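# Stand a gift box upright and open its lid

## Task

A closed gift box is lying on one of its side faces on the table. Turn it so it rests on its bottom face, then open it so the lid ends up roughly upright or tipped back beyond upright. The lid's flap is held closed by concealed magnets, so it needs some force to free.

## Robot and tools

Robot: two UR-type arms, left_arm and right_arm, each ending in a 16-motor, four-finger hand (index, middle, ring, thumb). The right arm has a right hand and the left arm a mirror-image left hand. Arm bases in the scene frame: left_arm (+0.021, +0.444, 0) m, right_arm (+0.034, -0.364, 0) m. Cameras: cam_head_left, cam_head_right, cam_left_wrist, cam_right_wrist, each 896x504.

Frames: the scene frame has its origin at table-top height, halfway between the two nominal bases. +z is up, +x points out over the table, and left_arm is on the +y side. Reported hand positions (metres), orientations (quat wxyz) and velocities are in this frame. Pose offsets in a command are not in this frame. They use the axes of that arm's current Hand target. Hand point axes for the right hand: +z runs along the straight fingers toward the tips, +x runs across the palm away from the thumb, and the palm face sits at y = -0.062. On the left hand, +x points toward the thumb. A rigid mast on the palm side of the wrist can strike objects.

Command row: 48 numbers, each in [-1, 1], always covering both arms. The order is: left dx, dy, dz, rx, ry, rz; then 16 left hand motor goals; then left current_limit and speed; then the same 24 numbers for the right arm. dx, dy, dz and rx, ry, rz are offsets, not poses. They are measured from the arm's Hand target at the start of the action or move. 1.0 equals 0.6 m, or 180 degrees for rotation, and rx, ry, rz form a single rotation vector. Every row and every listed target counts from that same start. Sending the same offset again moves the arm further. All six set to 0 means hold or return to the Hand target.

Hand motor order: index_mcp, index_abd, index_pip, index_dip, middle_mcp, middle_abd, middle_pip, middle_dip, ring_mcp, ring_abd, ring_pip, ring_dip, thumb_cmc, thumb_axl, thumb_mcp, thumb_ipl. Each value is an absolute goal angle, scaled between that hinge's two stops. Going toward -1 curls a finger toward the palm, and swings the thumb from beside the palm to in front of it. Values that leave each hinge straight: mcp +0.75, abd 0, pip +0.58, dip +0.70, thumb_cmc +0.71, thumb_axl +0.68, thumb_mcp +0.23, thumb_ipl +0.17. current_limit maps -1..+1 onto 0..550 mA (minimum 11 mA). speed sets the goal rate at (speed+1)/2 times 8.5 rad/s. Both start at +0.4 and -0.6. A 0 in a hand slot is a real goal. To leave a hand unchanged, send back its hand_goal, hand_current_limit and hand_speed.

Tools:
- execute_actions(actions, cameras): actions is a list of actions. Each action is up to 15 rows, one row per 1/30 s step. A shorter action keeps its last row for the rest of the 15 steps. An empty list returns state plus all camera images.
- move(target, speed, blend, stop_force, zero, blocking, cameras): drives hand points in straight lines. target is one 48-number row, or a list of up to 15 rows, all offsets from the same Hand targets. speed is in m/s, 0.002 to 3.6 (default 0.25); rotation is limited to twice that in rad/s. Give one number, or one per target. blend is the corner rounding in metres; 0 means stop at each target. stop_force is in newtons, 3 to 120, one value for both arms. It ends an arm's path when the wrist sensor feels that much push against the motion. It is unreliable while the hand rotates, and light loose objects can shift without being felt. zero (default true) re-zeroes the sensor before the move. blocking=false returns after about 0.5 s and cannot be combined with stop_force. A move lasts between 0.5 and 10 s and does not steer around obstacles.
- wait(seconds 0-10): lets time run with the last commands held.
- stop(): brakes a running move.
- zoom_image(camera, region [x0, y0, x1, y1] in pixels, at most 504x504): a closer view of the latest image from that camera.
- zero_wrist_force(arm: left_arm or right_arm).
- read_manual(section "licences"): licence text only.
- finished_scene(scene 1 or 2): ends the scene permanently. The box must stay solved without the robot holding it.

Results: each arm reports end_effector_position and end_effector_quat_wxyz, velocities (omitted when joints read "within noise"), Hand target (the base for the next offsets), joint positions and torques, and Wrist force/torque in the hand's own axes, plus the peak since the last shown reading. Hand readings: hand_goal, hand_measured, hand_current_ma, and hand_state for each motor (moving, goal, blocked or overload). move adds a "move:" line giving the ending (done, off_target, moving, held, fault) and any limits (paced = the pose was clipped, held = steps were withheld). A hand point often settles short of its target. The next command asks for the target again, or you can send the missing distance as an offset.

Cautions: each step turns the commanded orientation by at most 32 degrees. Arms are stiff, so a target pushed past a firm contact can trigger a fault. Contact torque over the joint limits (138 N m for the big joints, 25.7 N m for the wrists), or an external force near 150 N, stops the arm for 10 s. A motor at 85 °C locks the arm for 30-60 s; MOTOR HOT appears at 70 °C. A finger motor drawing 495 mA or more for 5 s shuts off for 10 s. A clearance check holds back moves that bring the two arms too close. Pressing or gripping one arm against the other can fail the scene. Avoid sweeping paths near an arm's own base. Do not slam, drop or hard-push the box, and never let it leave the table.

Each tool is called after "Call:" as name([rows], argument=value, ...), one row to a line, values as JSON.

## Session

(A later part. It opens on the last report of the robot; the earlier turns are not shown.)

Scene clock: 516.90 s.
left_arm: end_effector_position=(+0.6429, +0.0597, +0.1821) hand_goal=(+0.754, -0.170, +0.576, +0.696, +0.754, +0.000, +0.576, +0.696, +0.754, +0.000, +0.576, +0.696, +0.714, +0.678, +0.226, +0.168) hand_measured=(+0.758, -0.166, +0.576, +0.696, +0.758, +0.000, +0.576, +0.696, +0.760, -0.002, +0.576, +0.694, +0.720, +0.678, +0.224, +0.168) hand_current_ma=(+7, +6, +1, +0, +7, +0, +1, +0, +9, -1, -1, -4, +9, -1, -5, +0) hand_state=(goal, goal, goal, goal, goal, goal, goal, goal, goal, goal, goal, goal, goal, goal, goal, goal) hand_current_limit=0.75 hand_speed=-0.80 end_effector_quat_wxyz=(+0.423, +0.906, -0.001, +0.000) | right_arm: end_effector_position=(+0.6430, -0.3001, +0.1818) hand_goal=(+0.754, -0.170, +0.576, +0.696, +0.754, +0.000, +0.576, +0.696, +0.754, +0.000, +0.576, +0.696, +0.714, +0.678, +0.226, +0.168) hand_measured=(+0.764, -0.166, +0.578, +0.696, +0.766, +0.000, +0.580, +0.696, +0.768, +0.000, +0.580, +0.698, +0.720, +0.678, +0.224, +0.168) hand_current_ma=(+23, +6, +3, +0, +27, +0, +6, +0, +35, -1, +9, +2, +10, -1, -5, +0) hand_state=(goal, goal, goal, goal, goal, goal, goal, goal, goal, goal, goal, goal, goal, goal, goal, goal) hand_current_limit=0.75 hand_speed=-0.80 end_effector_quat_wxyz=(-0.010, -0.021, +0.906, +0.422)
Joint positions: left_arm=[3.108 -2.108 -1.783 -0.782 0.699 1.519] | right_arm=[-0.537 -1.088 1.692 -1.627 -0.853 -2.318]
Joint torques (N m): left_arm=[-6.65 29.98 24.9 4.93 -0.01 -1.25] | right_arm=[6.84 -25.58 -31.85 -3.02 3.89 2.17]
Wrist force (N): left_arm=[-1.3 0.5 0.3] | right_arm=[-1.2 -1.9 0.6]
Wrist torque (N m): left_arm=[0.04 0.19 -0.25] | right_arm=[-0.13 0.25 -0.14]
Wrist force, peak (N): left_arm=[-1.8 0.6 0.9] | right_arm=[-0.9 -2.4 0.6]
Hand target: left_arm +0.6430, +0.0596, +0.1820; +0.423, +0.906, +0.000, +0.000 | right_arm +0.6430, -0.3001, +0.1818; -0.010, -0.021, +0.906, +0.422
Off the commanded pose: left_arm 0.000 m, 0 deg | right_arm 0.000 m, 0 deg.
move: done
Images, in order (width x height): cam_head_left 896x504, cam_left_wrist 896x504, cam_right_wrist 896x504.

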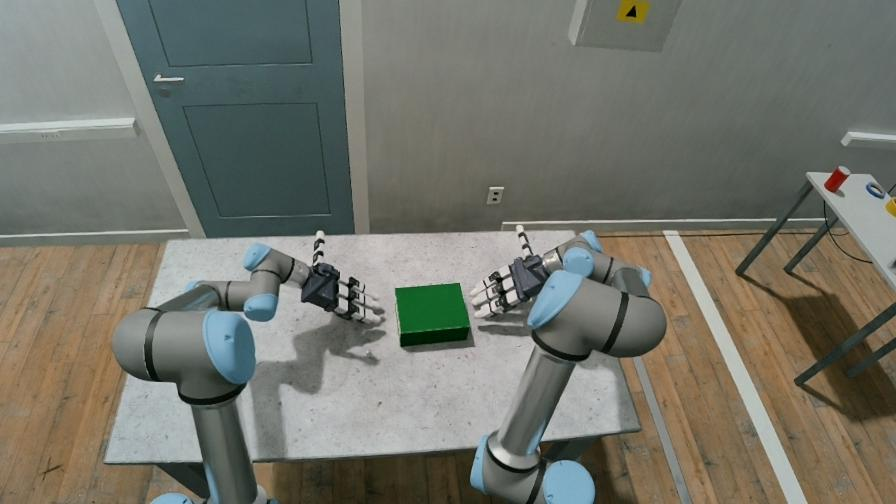

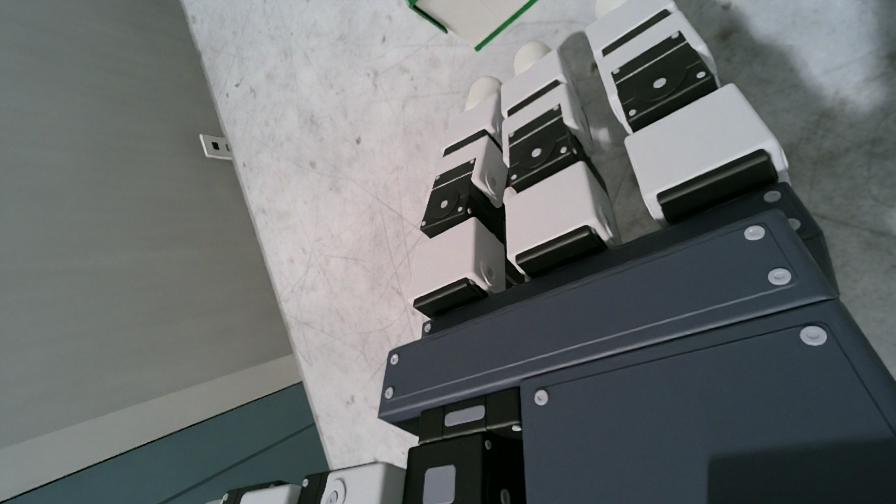

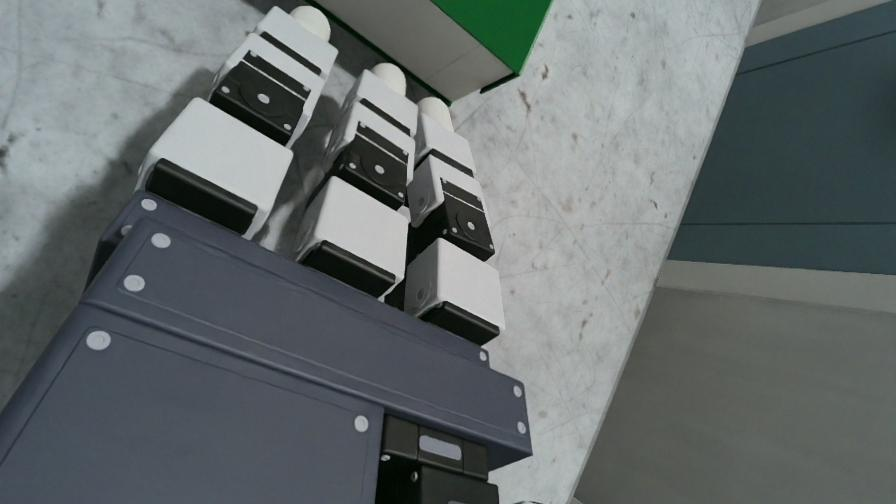

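Call:
move(target=[0,0.0536,0.0638,0,0,0,0.754,-0.17,0.576,0.696,0.754,0,0.576,0.696,0.754,0,0.576,0.696,0.714,0.678,0.226,0.168,0.75,-0.8,0,0.0536,0.0638,0,0,0,0.754,-0.17,0.576,0.696,0.754,0,0.576,0.696,0.754,0,0.576,0.696,0.714,0.678,0.226,0.168,0.75,-0.8], speed=0.013, stop_force=5, cameras=["all"])

Scene clock: 556.47 s.
left_arm: end_effector_position=(+0.6429, +0.0188, +0.1820) hand_goal=(+0.754, -0.170, +0.576, +0.696, +0.754, +0.000, +0.576, +0.696, +0.754, +0.000, +0.576, +0.696, +0.714, +0.678, +0.226, +0.168) hand_measured=(+0.764, -0.166, +0.576, +0.692, +0.760, +0.000, +0.576, +0.696, +0.760, -0.002, +0.576, +0.694, +0.720, +0.678, +0.224, +0.168) hand_current_ma=(+19, +6, +0, -6, +12, +0, +1, +0, +9, -1, -1, -4, +9, -1, -5, +0) hand_state=(goal, goal, goal, goal, goal, goal, goal, goal, goal, goal, goal, goal, goal, goal, goal, goal) hand_current_limit=0.75 hand_speed=-0.80 end_effector_quat_wxyz=(+0.423, +0.906, -0.001, +0.000) | right_arm: end_effector_position=(+0.6411, -0.2595, +0.1818) hand_goal=(+0.754, -0.170, +0.576, +0.696, +0.754, +0.000, +0.576, +0.696, +0.754, +0.000, +0.576, +0.696, +0.714, +0.678, +0.226, +0.168) hand_measured=(+0.764, -0.166, +0.578, +0.696, +0.768, -0.004, +0.580, +0.696, +0.768, -0.004, +0.580, +0.698, +0.720, +0.678, +0.224, +0.168) hand_current_ma=(+23, +6, +3, +0, +32, -6, +6, +0, +38, -7, +9, +2, +10, -1, -5, +0) hand_state=(goal, goal, goal, goal, goal, goal, goal, goal, goal, goal, goal, goal, goal, goal, goal, goal) hand_current_limit=0.75 hand_speed=-0.80 end_effector_quat_wxyz=(-0.010, -0.021, +0.906, +0.422)
Joint positions: left_arm=[3.041 -2.143 -1.749 -0.703 0.704 1.416] | right_arm=[-0.478 -1.11 1.739 -1.699 -0.823 -2.249]
Joint torques (N m): left_arm=[4.94 55.97 4.68 0.14 -3.39 1.96] | right_arm=[-4.07 -23.62 -29.45 0.47 -1.29 -1.75]
Wrist force (N): left_arm=[-0.6 0.2 -4.1] | right_arm=[-0.5 -2.5 -4.7]
Wrist torque (N m): left_arm=[0.34 0.43 -0.35] | right_arm=[0.35 0.40 0.00]
Wrist force, peak (N): left_arm=[0.1 -0.4 -10.5] | right_arm=[-0.4 -3.3 -11.4]
Hand target: left_arm +0.6429, +0.0189, +0.1820; +0.423, +0.906, -0.001, +0.000 (not the last commanded pose) | right_arm +0.6411, -0.2595, +0.1818; -0.010, -0.021, +0.906, +0.422 (not the last commanded pose)
Off the commanded pose: left_arm 0.009 m, 0 deg | right_arm 0.009 m, 0 deg.
move: contact (left_arm, right_arm)

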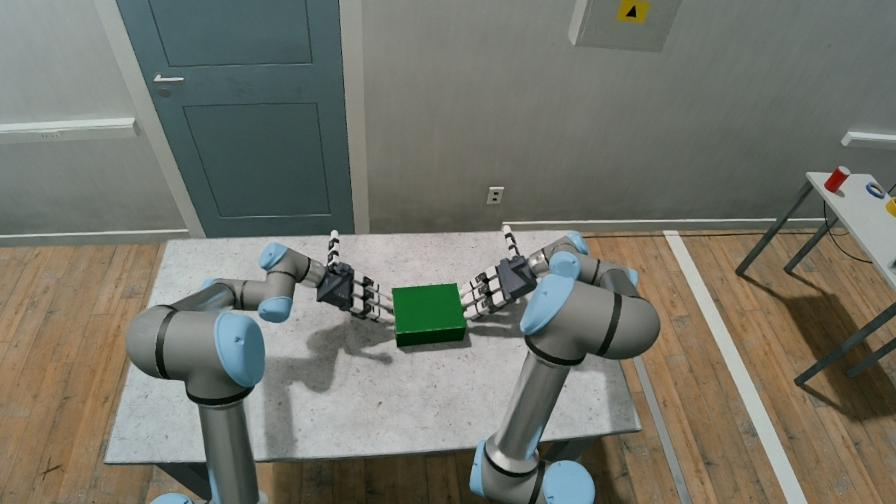

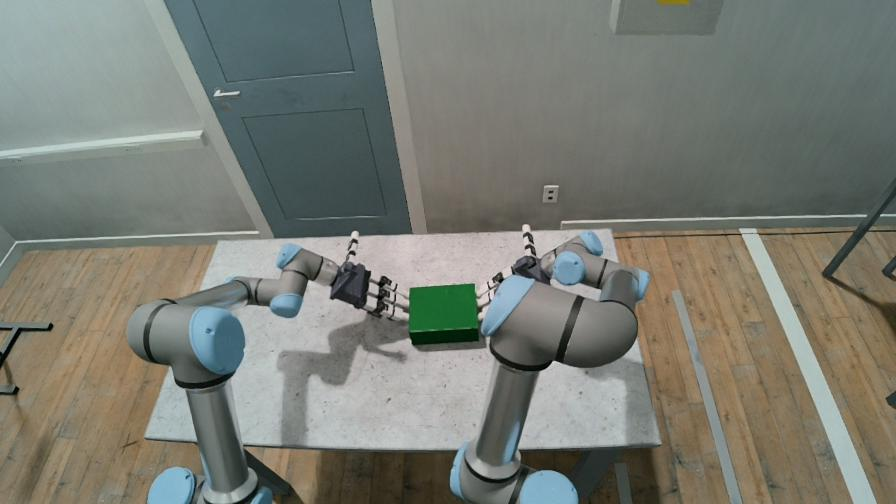

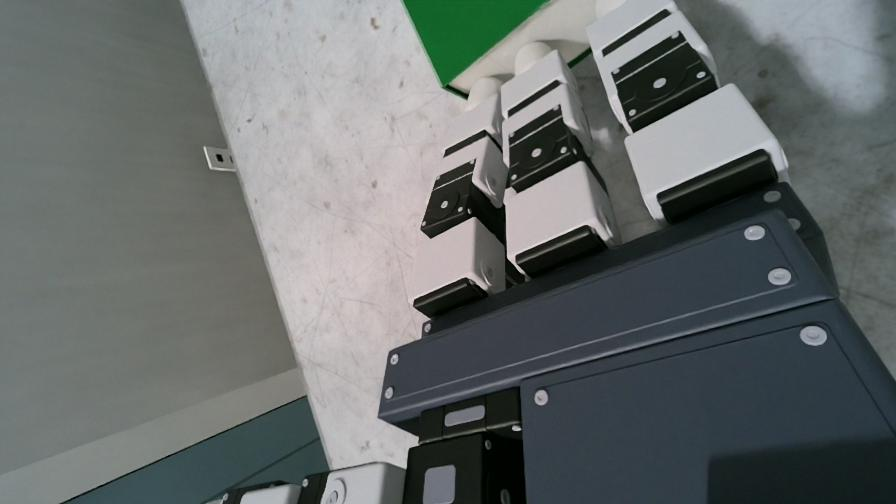

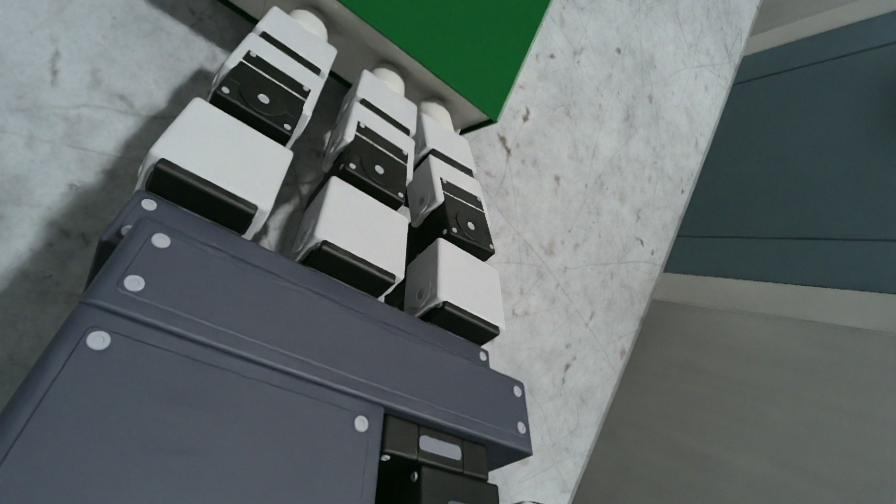

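Call:
move(target=[0,0,0,0,0,0,0.754,0.35,0.576,0.696,0.754,0,0.576,0.696,0.754,0,0.576,0.696,0.714,0.678,0.226,0.168,0.75,-0.8,0,0,0,0,0,0,0.754,0.35,0.576,0.696,0.754,0,0.576,0.696,0.754,0,0.576,0.696,0.714,0.678,0.226,0.168,0.75,-0.8], cameras=["cam_left_wrist","cam_right_wrist"])

Scene clock: 567.97 s.
left_arm: end_effector_position=(+0.6429, +0.0188, +0.1820) hand_goal=(+0.754, +0.350, +0.576, +0.696, +0.754, +0.000, +0.576, +0.696, +0.754, +0.000, +0.576, +0.696, +0.714, +0.678, +0.226, +0.168) hand_measured=(+0.766, +0.344, +0.578, +0.694, +0.762, +0.000, +0.578, +0.696, +0.760, -0.002, +0.576, +0.694, +0.720, +0.678, +0.224, +0.168) hand_current_ma=(+27, -9, +3, -2, +14, +0, +1, +0, +9, -1, -1, -4, +9, -1, -5, +0) hand_state=(goal, goal, goal, goal, goal, goal, goal, goal, goal, goal, goal, goal, goal, goal, goal, goal) hand_current_limit=0.75 hand_speed=-0.80 end_effector_quat_wxyz=(+0.423, +0.906, -0.001, +0.000) | right_arm: end_effector_position=(+0.6411, -0.2595, +0.1818) hand_goal=(+0.754, +0.350, +0.576, +0.696, +0.754, +0.000, +0.576, +0.696, +0.754, +0.000, +0.576, +0.696, +0.714, +0.678, +0.226, +0.168) hand_measured=(+0.770, +0.336, +0.582, +0.698, +0.766, -0.002, +0.580, +0.696, +0.768, -0.004, +0.580, +0.698, +0.720, +0.678, +0.224, +0.168) hand_current_ma=(+45, -28, +11, +2, +32, -2, +6, +0, +38, -4, +9, +2, +10, -1, -5, +0) hand_state=(goal, goal, goal, goal, goal, goal, goal, goal, goal, goal, goal, goal, goal, goal, goal, goal) hand_current_limit=0.75 hand_speed=-0.80 end_effector_quat_wxyz=(-0.010, -0.021, +0.906, +0.422)
Joint positions: left_arm=[3.041 -2.143 -1.749 -0.703 0.704 1.416] | right_arm=[-0.478 -1.11 1.739 -1.699 -0.823 -2.249]
Joint torques (N m): left_arm=[4.69 54.96 6.88 2.74 -2.38 1.89] | right_arm=[-1.68 -27.21 -29.64 -0.41 -0.41 -1.77]
Wrist force (N): left_arm=[-1.7 0.7 0.4] | right_arm=[-0.6 -2.0 0.3]
Wrist torque (N m): left_arm=[0.04 0.24 -0.45] | right_arm=[-0.02 0.17 0.02]
Wrist force, peak (N): left_arm=[-2.9 -0.3 -5.1] | right_arm=[0.9 -2.4 -5.6]
Hand target: left_arm +0.6429, +0.0189, +0.1820; +0.423, +0.906, -0.001, +0.000 | right_arm +0.6411, -0.2595, +0.1818; -0.010, -0.021, +0.906, +0.422
Off the commanded pose: left_arm 0.000 m, 0 deg | right_arm 0.000 m, 0 deg.
move: done
Images, in order (width x height): cam_left_wrist 896x504, cam_right_wrist 896x504.

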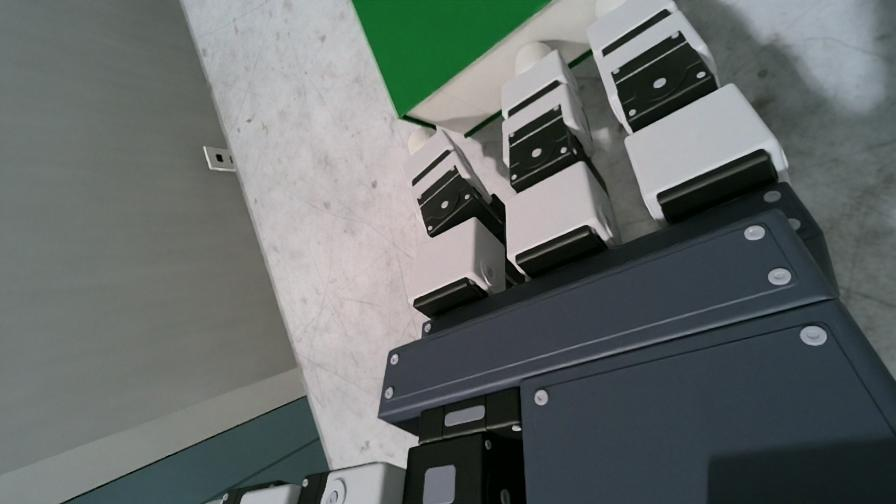

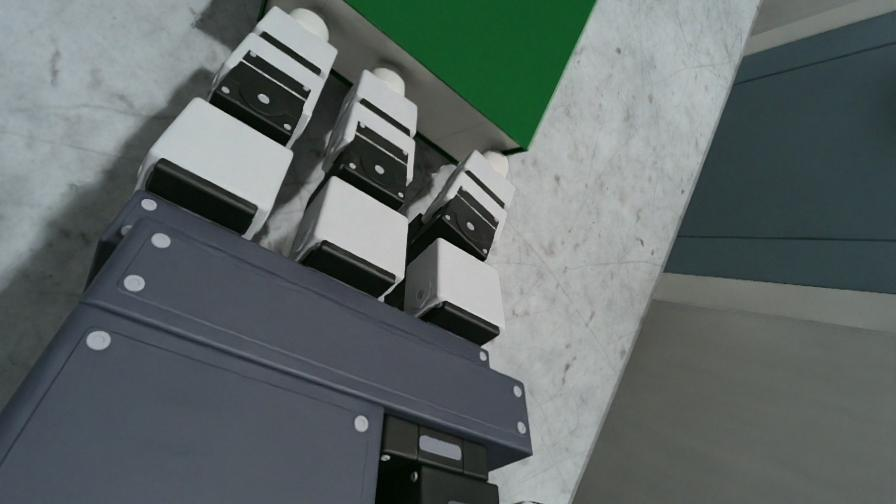

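Call:
move([
  [0,-0.0086,-0.0102,0,0,0,0.754,0.35,0.576,0.696,0.754,0,0.576,0.696,0.754,0,0.576,0.696,0.714,0.678,0.226,0.168,0.75,-0.8,0,-0.0086,-0.0102,0,0,0,0.754,0.35,0.576,0.696,0.754,0,0.576,0.696,0.754,0,0.576,0.696,0.714,0.678,0.226,0.168,0.75,-0.8],
  [0.035,-0.0086,-0.0102,0,0,0,0.754,-0.17,0.576,0.696,0.754,0,0.576,0.696,0.754,0,0.576,0.696,0.714,0.678,0.226,0.168,0.75,-0.8,-0.035,-0.0086,-0.0102,0,0,0,0.754,-0.17,0.576,0.696,0.754,0,0.576,0.696,0.754,0,0.576,0.696,0.714,0.678,0.226,0.168,0.75,-0.8],
], speed=0.05)

Call:
move(target=[0,0.0214,0.0256,0,0,0,0.754,-0.17,0.576,0.696,0.754,0,0.576,0.696,0.754,0,0.576,0.696,0.714,0.678,0.226,0.168,0.75,-0.8,0,0.0214,0.0256,0,0,0,0.754,-0.17,0.576,0.696,0.754,0,0.576,0.696,0.754,0,0.576,0.696,0.714,0.678,0.226,0.168,0.75,-0.8], speed=0.006, stop_force=14, cameras=["cam_left_wrist","cam_right_wrist"])

Scene clock: 589.63 s.
left_arm: end_effector_position=(+0.6640, +0.0268, +0.1820) hand_goal=(+0.754, -0.170, +0.576, +0.696, +0.754, +0.000, +0.576, +0.696, +0.754, +0.000, +0.576, +0.696, +0.714, +0.678, +0.226, +0.168) hand_measured=(+0.766, -0.166, +0.578, +0.694, +0.762, +0.000, +0.578, +0.696, +0.760, -0.002, +0.576, +0.694, +0.720, +0.678, +0.224, +0.168) hand_current_ma=(+27, +6, +3, -2, +14, +0, +1, +0, +9, -1, -1, -4, +9, -1, -5, +0) hand_state=(goal, goal, goal, goal, goal, goal, goal, goal, goal, goal, goal, goal, goal, goal, goal, goal) hand_current_limit=0.75 hand_speed=-0.80 end_effector_quat_wxyz=(+0.423, +0.906, -0.001, +0.000) | right_arm: end_effector_position=(+0.6624, -0.2665, +0.1818) hand_goal=(+0.754, -0.170, +0.576, +0.696, +0.754, +0.000, +0.576, +0.696, +0.754, +0.000, +0.576, +0.696, +0.714, +0.678, +0.226, +0.168) hand_measured=(+0.770, -0.166, +0.582, +0.698, +0.766, -0.002, +0.580, +0.696, +0.768, -0.002, +0.580, +0.698, +0.720, +0.678, +0.224, +0.168) hand_current_ma=(+43, +6, +10, +2, +32, -2, +6, +0, +38, -4, +9, +2, +10, -1, -5, +0) hand_state=(goal, goal, goal, goal, goal, goal, goal, goal, goal, goal, goal, goal, goal, goal, goal, goal) hand_current_limit=0.75 hand_speed=-0.80 end_effector_quat_wxyz=(-0.010, -0.021, +0.906, +0.422)
Joint positions: left_arm=[3.057 -2.171 -1.691 -0.75 0.702 1.44] | right_arm=[-0.474 -1.065 1.669 -1.676 -0.821 -2.244]
Joint torques (N m): left_arm=[7.57 33.34 26.76 0.7 -3.12 1.78] | right_arm=[6.97 -26.5 -31.96 0.15 3.95 2.21]
Wrist force (N): left_arm=[-1.6 0.5 0.5] | right_arm=[-1.1 -1.6 0.1]
Wrist torque (N m): left_arm=[0.01 0.22 -0.43] | right_arm=[-0.03 0.19 -0.08]
Wrist force, peak (N): left_arm=[-2.0 0.4 0.5] | right_arm=[-0.8 -2.3 0.7]
Hand target: left_arm +0.6640, +0.0268, +0.1820; +0.423, +0.906, -0.001, +0.000 | right_arm +0.6624, -0.2665, +0.1818; -0.010, -0.021, +0.906, +0.422
Off the commanded pose: left_arm 0.000 m, 0 deg | right_arm 0.000 m, 0 deg.
move: done

Scene clock: 592.63 s.
left_arm: end_effector_position=(+0.6640, +0.0178, +0.1821) hand_goal=(+0.754, -0.170, +0.576, +0.696, +0.754, +0.000, +0.576, +0.696, +0.754, +0.000, +0.576, +0.696, +0.714, +0.678, +0.226, +0.168) hand_measured=(+0.766, -0.166, +0.578, +0.696, +0.768, -0.002, +0.578, +0.690, +0.762, -0.004, +0.576, +0.692, +0.720, +0.678, +0.224, +0.168) hand_current_ma=(+27, +4, +4, -1, +31, -3, +1, -12, +17, -4, +0, -5, +9, -1, -5, +0) hand_state=(goal, goal, goal, goal, goal, goal, goal, goal, goal, goal, goal, goal, goal, goal, goal, goal) hand_current_limit=0.75 hand_speed=-0.80 end_effector_quat_wxyz=(+0.423, +0.906, -0.001, +0.000) | right_arm: end_effector_position=(+0.6621, -0.2575, +0.1818) hand_goal=(+0.754, -0.170, +0.576, +0.696, +0.754, +0.000, +0.576, +0.696, +0.754, +0.000, +0.576, +0.696, +0.714, +0.678, +0.226, +0.168) hand_measured=(+0.772, -0.168, +0.582, +0.698, +0.772, -0.004, +0.580, +0.690, +0.768, -0.002, +0.580, +0.698, +0.720, +0.678, +0.224, +0.168) hand_current_ma=(+48, +2, +10, +2, +51, -5, +6, -11, +38, -4, +9, +2, +10, -1, -5, +0) hand_state=(goal, goal, goal, goal, goal, goal, goal, goal, goal, goal, goal, goal, goal, goal, goal, goal) hand_current_limit=0.75 hand_speed=-0.80 end_effector_quat_wxyz=(-0.010, -0.021, +0.906, +0.422)
Joint positions: left_arm=[3.043 -2.179 -1.682 -0.734 0.704 1.418] | right_arm=[-0.461 -1.07 1.678 -1.692 -0.815 -2.228]
Joint torques (N m): left_arm=[-0.42 53.64 2.24 -0.1 -3.05 1.74] | right_arm=[3.2 -20.78 -25.15 1.38 -0.85 -1.81]
Wrist force (N): left_arm=[-1.3 -0.7 -15.4] | right_arm=[-1.4 -3.4 -17.3]
Wrist torque (N m): left_arm=[1.23 -0.40 -0.32] | right_arm=[1.41 0.49 -0.12]
Wrist force, peak (N): left_arm=[-1.9 -1.4 -19.5] | right_arm=[-1.5 -3.9 -20.0]
Hand target: left_arm +0.6640, +0.0178, +0.1821; +0.423, +0.906, -0.001, +0.000 (not the last commanded pose) | right_arm +0.6621, -0.2575, +0.1818; -0.010, -0.021, +0.906, +0.422 (not the last commanded pose)
Off the commanded pose: left_arm 0.011 m, 0 deg | right_arm 0.011 m, 0 deg.
move: contact (left_arm, right_arm)
Images, in order (width x height): cam_left_wrist 896x504, cam_right_wrist 896x504.

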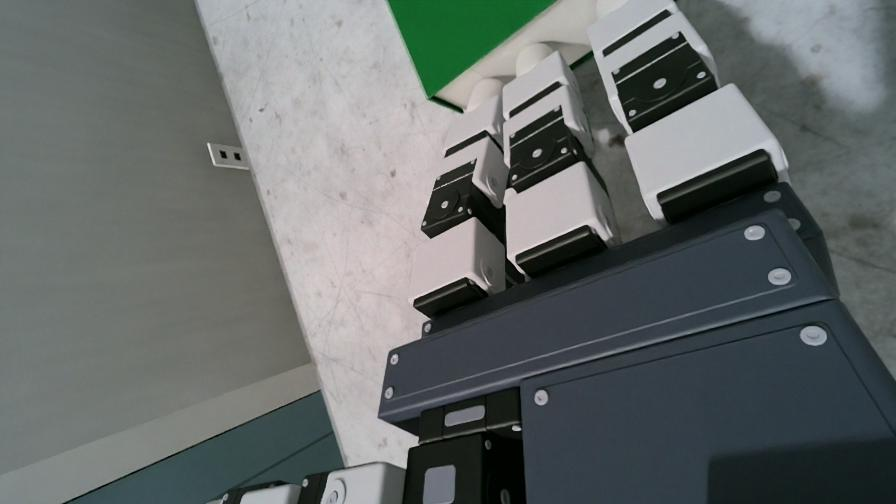

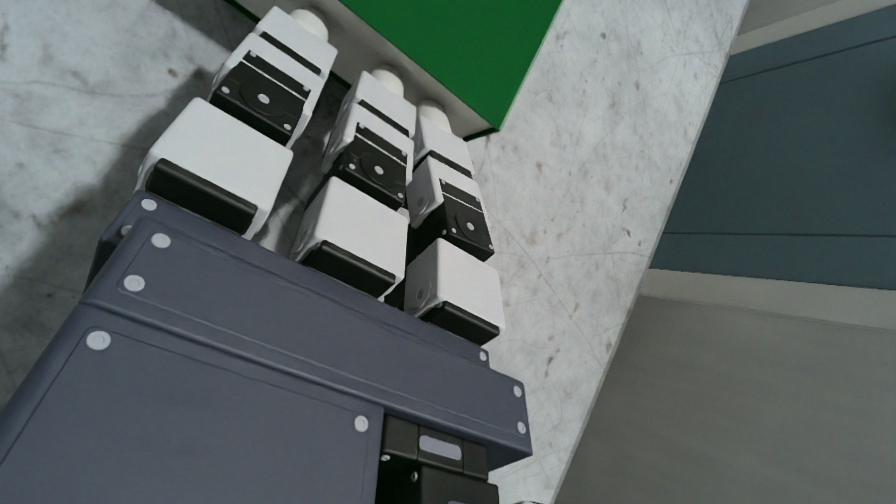

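Call:
move(target=[0,0,0,0,0,0,0.754,0.35,0.576,0.696,0.754,0,0.576,0.696,0.754,0,0.576,0.696,0.714,0.678,0.226,0.168,0.75,-0.8,0,0,0,0,0,0,0.754,0.35,0.576,0.696,0.754,0,0.576,0.696,0.754,0,0.576,0.696,0.714,0.678,0.226,0.168,0.75,-0.8], cameras=["cam_left_wrist","cam_right_wrist"])

Scene clock: 601.37 s.
left_arm: end_effector_position=(+0.6640, +0.0178, +0.1821) hand_goal=(+0.754, +0.350, +0.576, +0.696, +0.754, +0.000, +0.576, +0.696, +0.754, +0.000, +0.576, +0.696, +0.714, +0.678, +0.226, +0.168) hand_measured=(+0.770, +0.342, +0.582, +0.698, +0.768, -0.002, +0.578, +0.690, +0.762, -0.004, +0.576, +0.692, +0.720, +0.678, +0.224, +0.168) hand_current_ma=(+39, -13, +10, +3, +31, -3, +1, -12, +17, -4, +0, -5, +9, -1, -5, +0) hand_state=(goal, goal, goal, goal, goal, goal, goal, goal, goal, goal, goal, goal, goal, goal, goal, goal) hand_current_limit=0.75 hand_speed=-0.80 end_effector_quat_wxyz=(+0.423, +0.906, -0.001, +0.000) | right_arm: end_effector_position=(+0.6621, -0.2575, +0.1818) hand_goal=(+0.754, +0.350, +0.576, +0.696, +0.754, +0.000, +0.576, +0.696, +0.754, +0.000, +0.576, +0.696, +0.714, +0.678, +0.226, +0.168) hand_measured=(+0.774, +0.342, +0.582, +0.700, +0.772, -0.004, +0.580, +0.690, +0.768, -0.002, +0.580, +0.698, +0.720, +0.678, +0.224, +0.168) hand_current_ma=(+53, -14, +14, +8, +51, -5, +6, -12, +38, -4, +9, +2, +10, -1, -5, +0) hand_state=(goal, goal, goal, goal, goal, goal, goal, goal, goal, goal, goal, goal, goal, goal, goal, goal) hand_current_limit=0.75 hand_speed=-0.80 end_effector_quat_wxyz=(-0.010, -0.021, +0.906, +0.422)
Joint positions: left_arm=[3.043 -2.179 -1.682 -0.734 0.704 1.418] | right_arm=[-0.461 -1.07 1.678 -1.692 -0.815 -2.228]
Joint torques (N m): left_arm=[-1.19 53.62 4.68 0.84 -2.91 1.87] | right_arm=[3.85 -24.75 -24.87 -1.14 0.62 -1.65]
Wrist force (N): left_arm=[-1.8 -0.7 -15.5] | right_arm=[-0.8 -2.9 -15.0]
Wrist torque (N m): left_arm=[1.20 -0.41 -0.36] | right_arm=[1.17 0.53 -0.07]
Wrist force, peak (N): left_arm=[-4.4 -1.2 -16.6] | right_arm=[0.8 -3.5 -18.5]
Hand target: left_arm +0.6640, +0.0178, +0.1821; +0.423, +0.906, -0.001, +0.000 | right_arm +0.6621, -0.2575, +0.1818; -0.010, -0.021, +0.906, +0.422
Off the commanded pose: left_arm 0.000 m, 0 deg | right_arm 0.000 m, 0 deg.
move: done
Images, in order (width x height): cam_left_wrist 896x504, cam_right_wrist 896x504.

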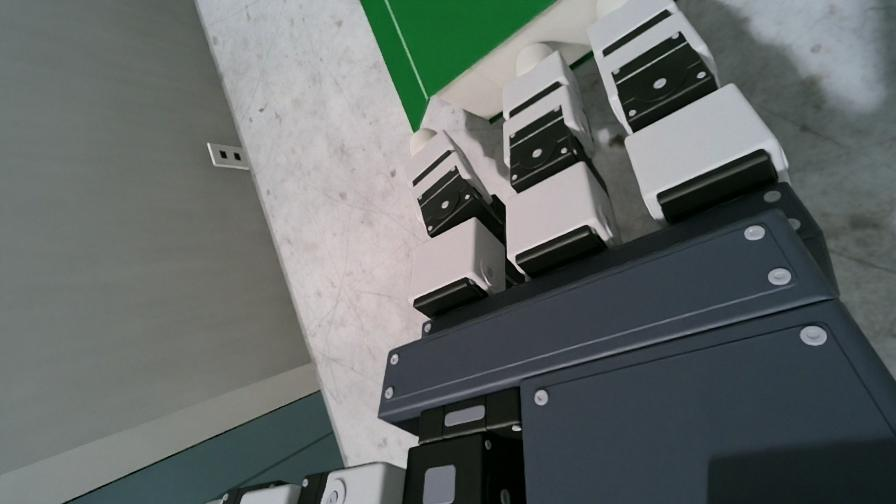

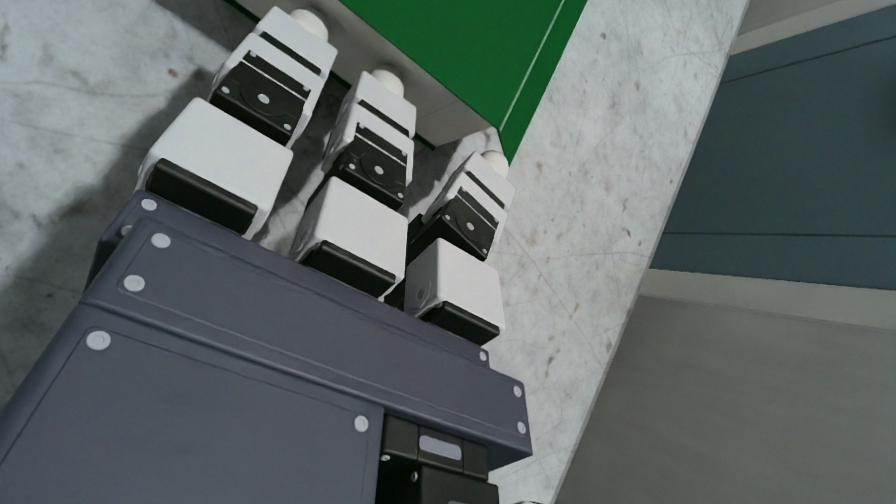

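Call:
move([
  [0,-0.0064,-0.0077,0,0,0,0.754,0.35,0.576,0.696,0.754,0,0.576,0.696,0.754,0,0.576,0.696,0.714,0.678,0.226,0.168,0.75,-0.8,0,-0.0064,-0.0077,0,0,0,0.754,0.35,0.576,0.696,0.754,0,0.576,0.696,0.754,0,0.576,0.696,0.714,0.678,0.226,0.168,0.75,-0.8],
  [-0.0183,-0.0064,-0.0077,0,0,0,0.754,0,0.576,0.696,0.754,0,0.576,0.696,0.754,0,0.576,0.696,0.714,0.678,0.226,0.168,0.75,-0.8,0.0183,-0.0064,-0.0077,0,0,0,0.754,0,0.576,0.696,0.754,0,0.576,0.696,0.754,0,0.576,0.696,0.714,0.678,0.226,0.168,0.75,-0.8],
  [-0.0183,0.0447,-0.0506,0,0,0,0.754,0,0.576,0.696,0.754,0,0.576,0.696,0.754,0,0.576,0.696,0.714,0.678,0.226,0.168,0.75,-0.8,0.0183,0.0447,-0.0506,0,0,0,0.754,0,0.576,0.696,0.754,0,0.576,0.696,0.754,0,0.576,0.696,0.714,0.678,0.226,0.168,0.75,-0.8],
], speed=0.03, cameras=["cam_left_wrist","cam_right_wrist","cam_head_left"])

Scene clock: 620.57 s.
left_arm: end_effector_position=(+0.6530, +0.0238, +0.2220) hand_goal=(+0.754, +0.000, +0.576, +0.696, +0.754, +0.000, +0.576, +0.696, +0.754, +0.000, +0.576, +0.696, +0.714, +0.678, +0.226, +0.168) hand_measured=(+0.770, +0.004, +0.582, +0.698, +0.766, +0.000, +0.576, +0.694, +0.762, -0.002, +0.576, +0.694, +0.720, +0.678, +0.224, +0.168) hand_current_ma=(+36, +4, +9, +3, +24, -1, +0, -4, +16, -3, +0, -4, +9, -1, -5, +0) hand_state=(goal, goal, goal, goal, goal, goal, goal, goal, goal, goal, goal, goal, goal, goal, goal, goal) hand_current_limit=0.75 hand_speed=-0.80 end_effector_quat_wxyz=(+0.423, +0.906, +0.000, +0.000) | right_arm: end_effector_position=(+0.6514, -0.2640, +0.2217) hand_goal=(+0.754, +0.000, +0.576, +0.696, +0.754, +0.000, +0.576, +0.696, +0.754, +0.000, +0.576, +0.696, +0.714, +0.678, +0.226, +0.168) hand_measured=(+0.770, +0.004, +0.582, +0.700, +0.770, -0.002, +0.580, +0.694, +0.768, -0.002, +0.580, +0.698, +0.720, +0.678, +0.224, +0.168) hand_current_ma=(+44, +4, +10, +6, +40, -4, +6, -4, +38, -4, +9, +2, +10, -1, -5, +0) hand_state=(goal, goal, goal, goal, goal, goal, goal, goal, goal, goal, goal, goal, goal, goal, goal, goal) hand_current_limit=0.75 hand_speed=-0.80 end_effector_quat_wxyz=(-0.010, -0.021, +0.906, +0.422)
Joint positions: left_arm=[3.051 -2.094 -1.695 -0.815 0.703 1.43] | right_arm=[-0.478 -1.139 1.664 -1.594 -0.823 -2.249]
Joint torques (N m): left_arm=[-1.14 58.54 28.53 0.82 -2.13 1.88] | right_arm=[-4.77 -47.23 -33.49 0.23 2.13 -0.96]
Wrist force (N): left_arm=[-1.4 0.4 0.6] | right_arm=[-0.9 -2.0 0.4]
Wrist torque (N m): left_arm=[-0.02 0.21 -0.28] | right_arm=[-0.10 0.18 0.04]
Wrist force, peak (N): left_arm=[-1.8 -0.5 -15.6] | right_arm=[-1.1 -3.0 -15.1]
Hand target: left_arm +0.6530, +0.0238, +0.2221; +0.423, +0.906, -0.001, +0.000 | right_arm +0.6514, -0.2640, +0.2219; -0.010, -0.021, +0.906, +0.422
Off the commanded pose: left_arm 0.000 m, 0 deg | right_arm 0.000 m, 0 deg.
move: done
Images, in order (width x height): cam_head_left 896x504, cam_left_wrist 896x504, cam_right_wrist 896x504.

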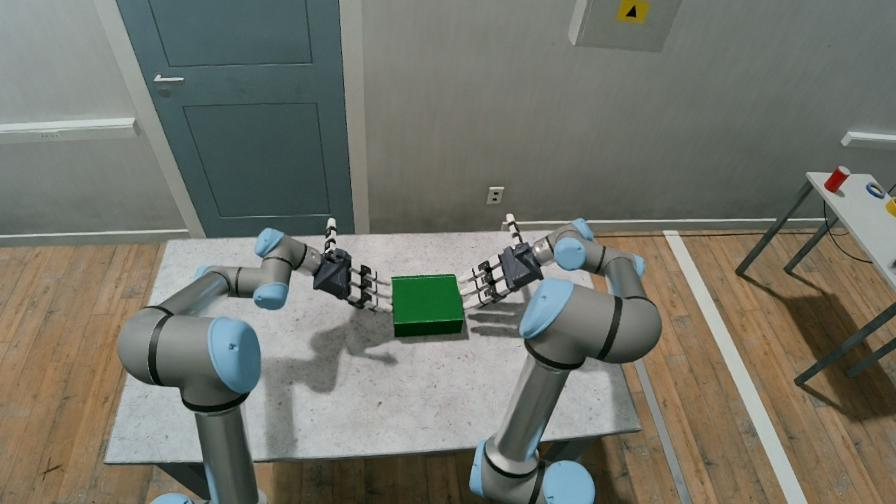

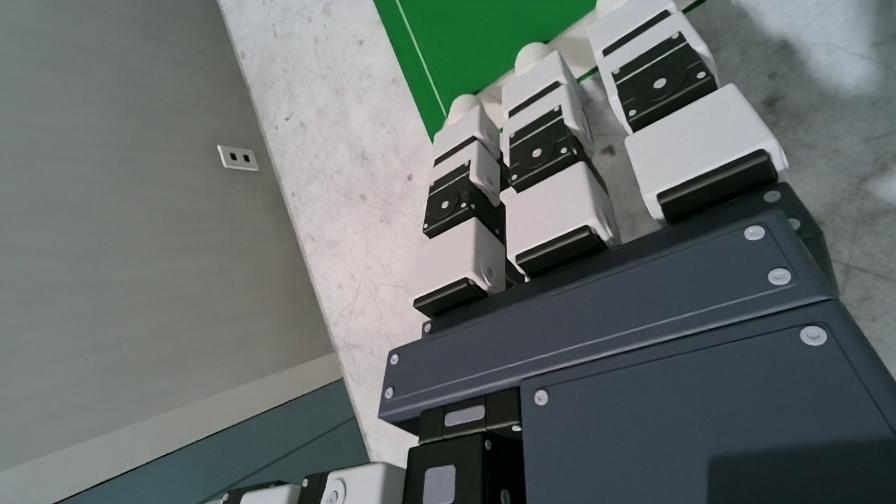

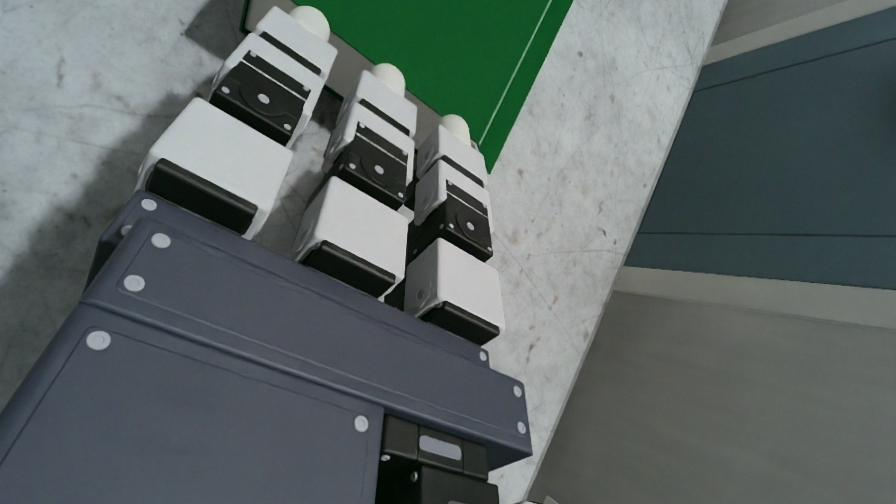

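Call:
zoom_image(camera="cam_right_wrist", region=[240, 0, 600, 220])

Call:
zoom_image(camera="cam_head_left", region=[360, 240, 500, 350])

Call:
zoom_image(camera="cam_left_wrist", region=[370, 0, 730, 220])

Scaled by 1.400 from the camera's 896x504 image, which has a finer 1280x720 frame.

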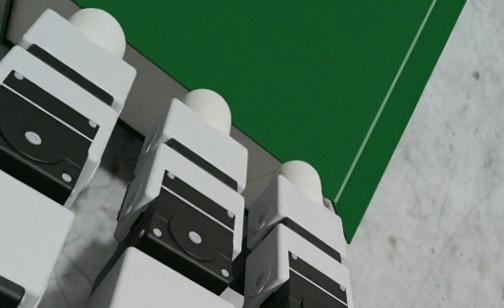

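Scaled by 3.600 from the camera's 896x504 image, which has a finer 1280x720 frame.

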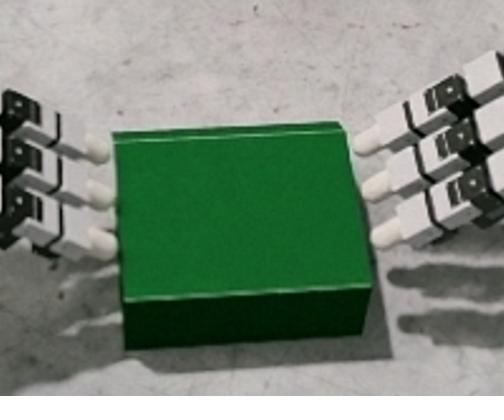

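Scaled by 1.400 from the camera's 896x504 image, which has a finer 1280x720 frame.

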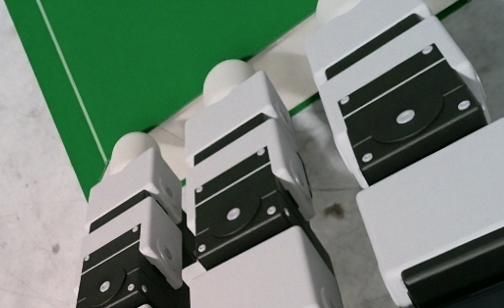

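Call:
move(target=[0,-0.0409,0.0343,0,0,0,0.754,0,0.576,0.696,0.754,0,0.576,0.696,0.754,0,0.576,0.696,0.714,0.678,0.226,0.168,0.75,-0.8,0,-0.0409,0.0343,0,0,0,0.754,0,0.576,0.696,0.754,0,0.576,0.696,0.754,0,0.576,0.696,0.714,0.678,0.226,0.168,0.75,-0.8], speed=0.04)

Call:
move(target=[0,0.0161,0.0192,0,0,0,0.754,0,0.576,0.696,0.754,0,0.576,0.696,0.754,0,0.576,0.696,0.714,0.678,0.226,0.168,0.75,-0.8,0,0.0161,0.0192,0,0,0,0.754,0,0.576,0.696,0.754,0,0.576,0.696,0.754,0,0.576,0.696,0.714,0.678,0.226,0.168,0.75,-0.8], speed=0.006, stop_force=4)

Call:
move([
  [0,-0.0013,-0.0015,0,0,0,0.754,0,0.576,0.696,0.754,0,0.576,0.696,0.754,0,0.576,0.696,0.714,0.678,0.226,0.168,0.75,-0.8,0,-0.0013,-0.0015,0,0,0,0.754,0,0.576,0.696,0.754,0,0.576,0.696,0.754,0,0.576,0.696,0.714,0.678,0.226,0.168,0.75,-0.8],
  [0,0.0434,-0.039,0,0,0,0.754,0,0.576,0.696,0.754,0,0.576,0.696,0.754,0,0.576,0.696,0.714,0.678,0.226,0.168,0.75,-0.8,0,0.0434,-0.039,0,0,0,0.754,0,0.576,0.696,0.754,0,0.576,0.696,0.754,0,0.576,0.696,0.714,0.678,0.226,0.168,0.75,-0.8],
], speed=0.03, cameras=["cam_left_wrist","cam_right_wrist"])

Scene clock: 649.40 s.
left_arm: end_effector_position=(+0.6530, +0.0239, +0.1902) hand_goal=(+0.754, +0.000, +0.576, +0.696, +0.754, +0.000, +0.576, +0.696, +0.754, +0.000, +0.576, +0.696, +0.714, +0.678, +0.226, +0.168) hand_measured=(+0.770, +0.004, +0.582, +0.698, +0.766, +0.000, +0.576, +0.694, +0.762, -0.002, +0.576, +0.694, +0.720, +0.678, +0.224, +0.168) hand_current_ma=(+36, +4, +9, +3, +24, -1, +0, -4, +16, -3, +0, -4, +9, -1, -5, +0) hand_state=(goal, goal, goal, goal, goal, goal, goal, goal, goal, goal, goal, goal, goal, goal, goal, goal) hand_current_limit=0.75 hand_speed=-0.80 end_effector_quat_wxyz=(+0.423, +0.906, -0.001, +0.000) | right_arm: end_effector_position=(+0.6514, -0.2640, +0.1900) hand_goal=(+0.754, +0.000, +0.576, +0.696, +0.754, +0.000, +0.576, +0.696, +0.754, +0.000, +0.576, +0.696, +0.714, +0.678, +0.226, +0.168) hand_measured=(+0.770, +0.004, +0.582, +0.700, +0.770, -0.002, +0.580, +0.694, +0.768, -0.002, +0.580, +0.698, +0.720, +0.678, +0.224, +0.168) hand_current_ma=(+43, +4, +10, +6, +39, -4, +6, -4, +38, -4, +9, +2, +10, -1, -5, +0) hand_state=(goal, goal, goal, goal, goal, goal, goal, goal, goal, goal, goal, goal, goal, goal, goal, goal) hand_current_limit=0.75 hand_speed=-0.80 end_effector_quat_wxyz=(-0.010, -0.021, +0.906, +0.422)
Joint positions: left_arm=[3.051 -2.142 -1.718 -0.745 0.703 1.43] | right_arm=[-0.478 -1.099 1.697 -1.667 -0.823 -2.249]
Joint torques (N m): left_arm=[2.62 33.5 5.66 5.07 -1.25 -1.12] | right_arm=[-4.29 -25.88 -10.16 -3.18 0.56 1.99]
Wrist force (N): left_arm=[-1.4 0.5 0.6] | right_arm=[-1.2 -1.8 0.4]
Wrist torque (N m): left_arm=[0.00 0.21 -0.34] | right_arm=[-0.09 0.20 0.09]
Wrist force, peak (N): left_arm=[-1.8 0.4 0.7] | right_arm=[-0.9 -2.2 0.5]
Hand target: left_arm +0.6530, +0.0238, +0.1901; +0.423, +0.906, -0.001, +0.000 | right_arm +0.6514, -0.2640, +0.1898; -0.010, -0.021, +0.906, +0.422
Off the commanded pose: left_arm 0.000 m, 0 deg | right_arm 0.000 m, 0 deg.
move: done

Scene clock: 651.73 s.
left_arm: end_effector_position=(+0.6530, +0.0186, +0.1901) hand_goal=(+0.754, +0.000, +0.576, +0.696, +0.754, +0.000, +0.576, +0.696, +0.754, +0.000, +0.576, +0.696, +0.714, +0.678, +0.226, +0.168) hand_measured=(+0.770, +0.002, +0.582, +0.698, +0.766, -0.002, +0.578, +0.694, +0.762, -0.002, +0.576, +0.694, +0.720, +0.678, +0.224, +0.168) hand_current_ma=(+38, +2, +9, +3, +25, -2, +2, -3, +16, -3, +0, -4, +9, -1, -5, +0) hand_state=(goal, goal, goal, goal, goal, goal, goal, goal, goal, goal, goal, goal, goal, goal, goal, goal) hand_current_limit=0.75 hand_speed=-0.80 end_effector_quat_wxyz=(+0.423, +0.906, -0.001, +0.000) | right_arm: end_effector_position=(+0.6511, -0.2587, +0.1899) hand_goal=(+0.754, +0.000, +0.576, +0.696, +0.754, +0.000, +0.576, +0.696, +0.754, +0.000, +0.576, +0.696, +0.714, +0.678, +0.226, +0.168) hand_measured=(+0.772, +0.002, +0.582, +0.698, +0.770, -0.002, +0.580, +0.694, +0.768, -0.002, +0.580, +0.698, +0.720, +0.678, +0.224, +0.168) hand_current_ma=(+49, +4, +10, +4, +39, -4, +6, -4, +38, -4, +9, +2, +10, -1, -5, +0) hand_state=(goal, goal, goal, goal, goal, goal, goal, goal, goal, goal, goal, goal, goal, goal, goal, goal) hand_current_limit=0.75 hand_speed=-0.80 end_effector_quat_wxyz=(-0.010, -0.021, +0.906, +0.422)
Joint positions: left_arm=[3.043 -2.147 -1.713 -0.735 0.704 1.417] | right_arm=[-0.47 -1.102 1.703 -1.677 -0.819 -2.24]
Joint torques (N m): left_arm=[4.48 57.74 5.04 0.25 -3.1 1.94] | right_arm=[-3.37 -23.15 -29.83 0.69 -1.17 -1.85]
Wrist force (N): left_arm=[-1.4 -0.1 -3.9] | right_arm=[-1.1 -2.7 -5.1]
Wrist torque (N m): left_arm=[0.37 0.24 -0.39] | right_arm=[0.39 0.06 -0.06]
Wrist force, peak (N): left_arm=[-2.0 -0.6 -6.8] | right_arm=[-1.1 -2.9 -6.5]
Hand target: left_arm +0.6530, +0.0186, +0.1901; +0.423, +0.906, -0.001, +0.000 (not the last commanded pose) | right_arm +0.6511, -0.2587, +0.1899; -0.010, -0.021, +0.906, +0.422 (not the last commanded pose)
Off the commanded pose: left_arm 0.010 m, 0 deg | right_arm 0.010 m, 0 deg.
move: contact (left_arm, right_arm)

Scene clock: 653.87 s.
left_arm: end_effector_position=(+0.6530, +0.0198, +0.2250) hand_goal=(+0.754, +0.000, +0.576, +0.696, +0.754, +0.000, +0.576, +0.696, +0.754, +0.000, +0.576, +0.696, +0.714, +0.678, +0.226, +0.168) hand_measured=(+0.770, +0.002, +0.580, +0.698, +0.766, -0.002, +0.580, +0.696, +0.772, -0.002, +0.582, +0.698, +0.720, +0.678, +0.224, +0.168) hand_current_ma=(+37, +2, +8, +3, +25, -2, +6, +0, +47, -3, +10, +3, +9, -1, -5, +0) hand_state=(goal, goal, goal, goal, goal, goal, goal, goal, goal, goal, goal, goal, goal, goal, goal, goal) hand_current_limit=0.75 hand_speed=-0.80 end_effector_quat_wxyz=(+0.423, +0.906, +0.000, +0.000) | right_arm: end_effector_position=(+0.6512, -0.2599, +0.2247) hand_goal=(+0.754, +0.000, +0.576, +0.696, +0.754, +0.000, +0.576, +0.696, +0.754, +0.000, +0.576, +0.696, +0.714, +0.678, +0.226, +0.168) hand_measured=(+0.770, +0.002, +0.582, +0.698, +0.770, -0.002, +0.584, +0.698, +0.770, -0.002, +0.582, +0.698, +0.720, +0.678, +0.224, +0.168) hand_current_ma=(+45, +4, +10, +4, +44, -4, +14, +4, +40, -4, +11, +3, +10, -1, -5, +0) hand_state=(goal, goal, goal, goal, goal, goal, goal, goal, goal, goal, goal, goal, goal, goal, goal, goal) hand_current_limit=0.75 hand_speed=-0.80 end_effector_quat_wxyz=(-0.010, -0.021, +0.906, +0.422)
Joint positions: left_arm=[3.044 -2.094 -1.689 -0.814 0.704 1.42] | right_arm=[-0.472 -1.145 1.665 -1.595 -0.82 -2.242]
Joint torques (N m): left_arm=[6.79 58.21 28.18 1 -2.59 2.13] | right_arm=[-6 -47.26 -33.05 0.17 -0.77 -0.25]
Wrist force (N): left_arm=[-1.5 0.1 0.5] | right_arm=[-0.6 -2.7 0.3]
Wrist torque (N m): left_arm=[0.04 0.18 -0.41] | right_arm=[-0.03 0.17 0.05]
Wrist force, peak (N): left_arm=[-1.7 0.1 -4.0] | right_arm=[-0.9 -2.8 -5.1]
Hand target: left_arm +0.6530, +0.0198, +0.2251; +0.423, +0.906, -0.001, +0.000 | right_arm +0.6512, -0.2599, +0.2248; -0.010, -0.021, +0.906, +0.422
Off the commanded pose: left_arm 0.000 m, 0 deg | right_arm 0.000 m, 0 deg.
move: done
Images, in order (width x height): cam_left_wrist 896x504, cam_right_wrist 896x504.

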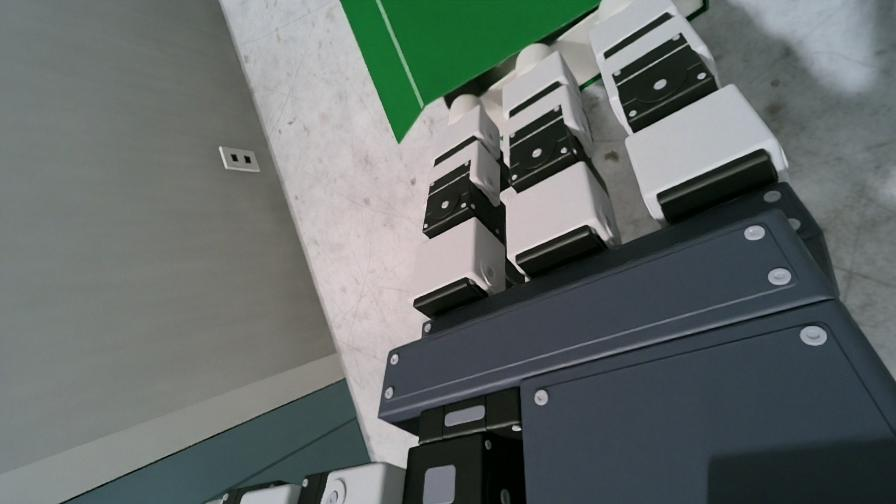

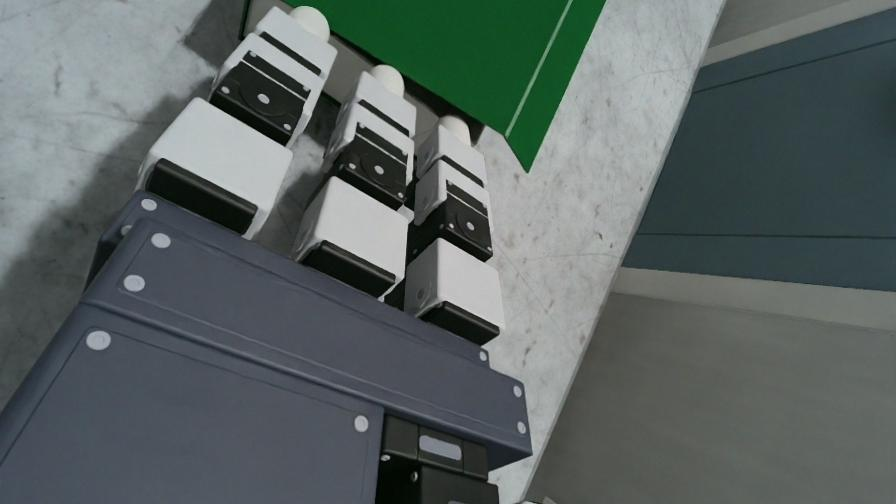

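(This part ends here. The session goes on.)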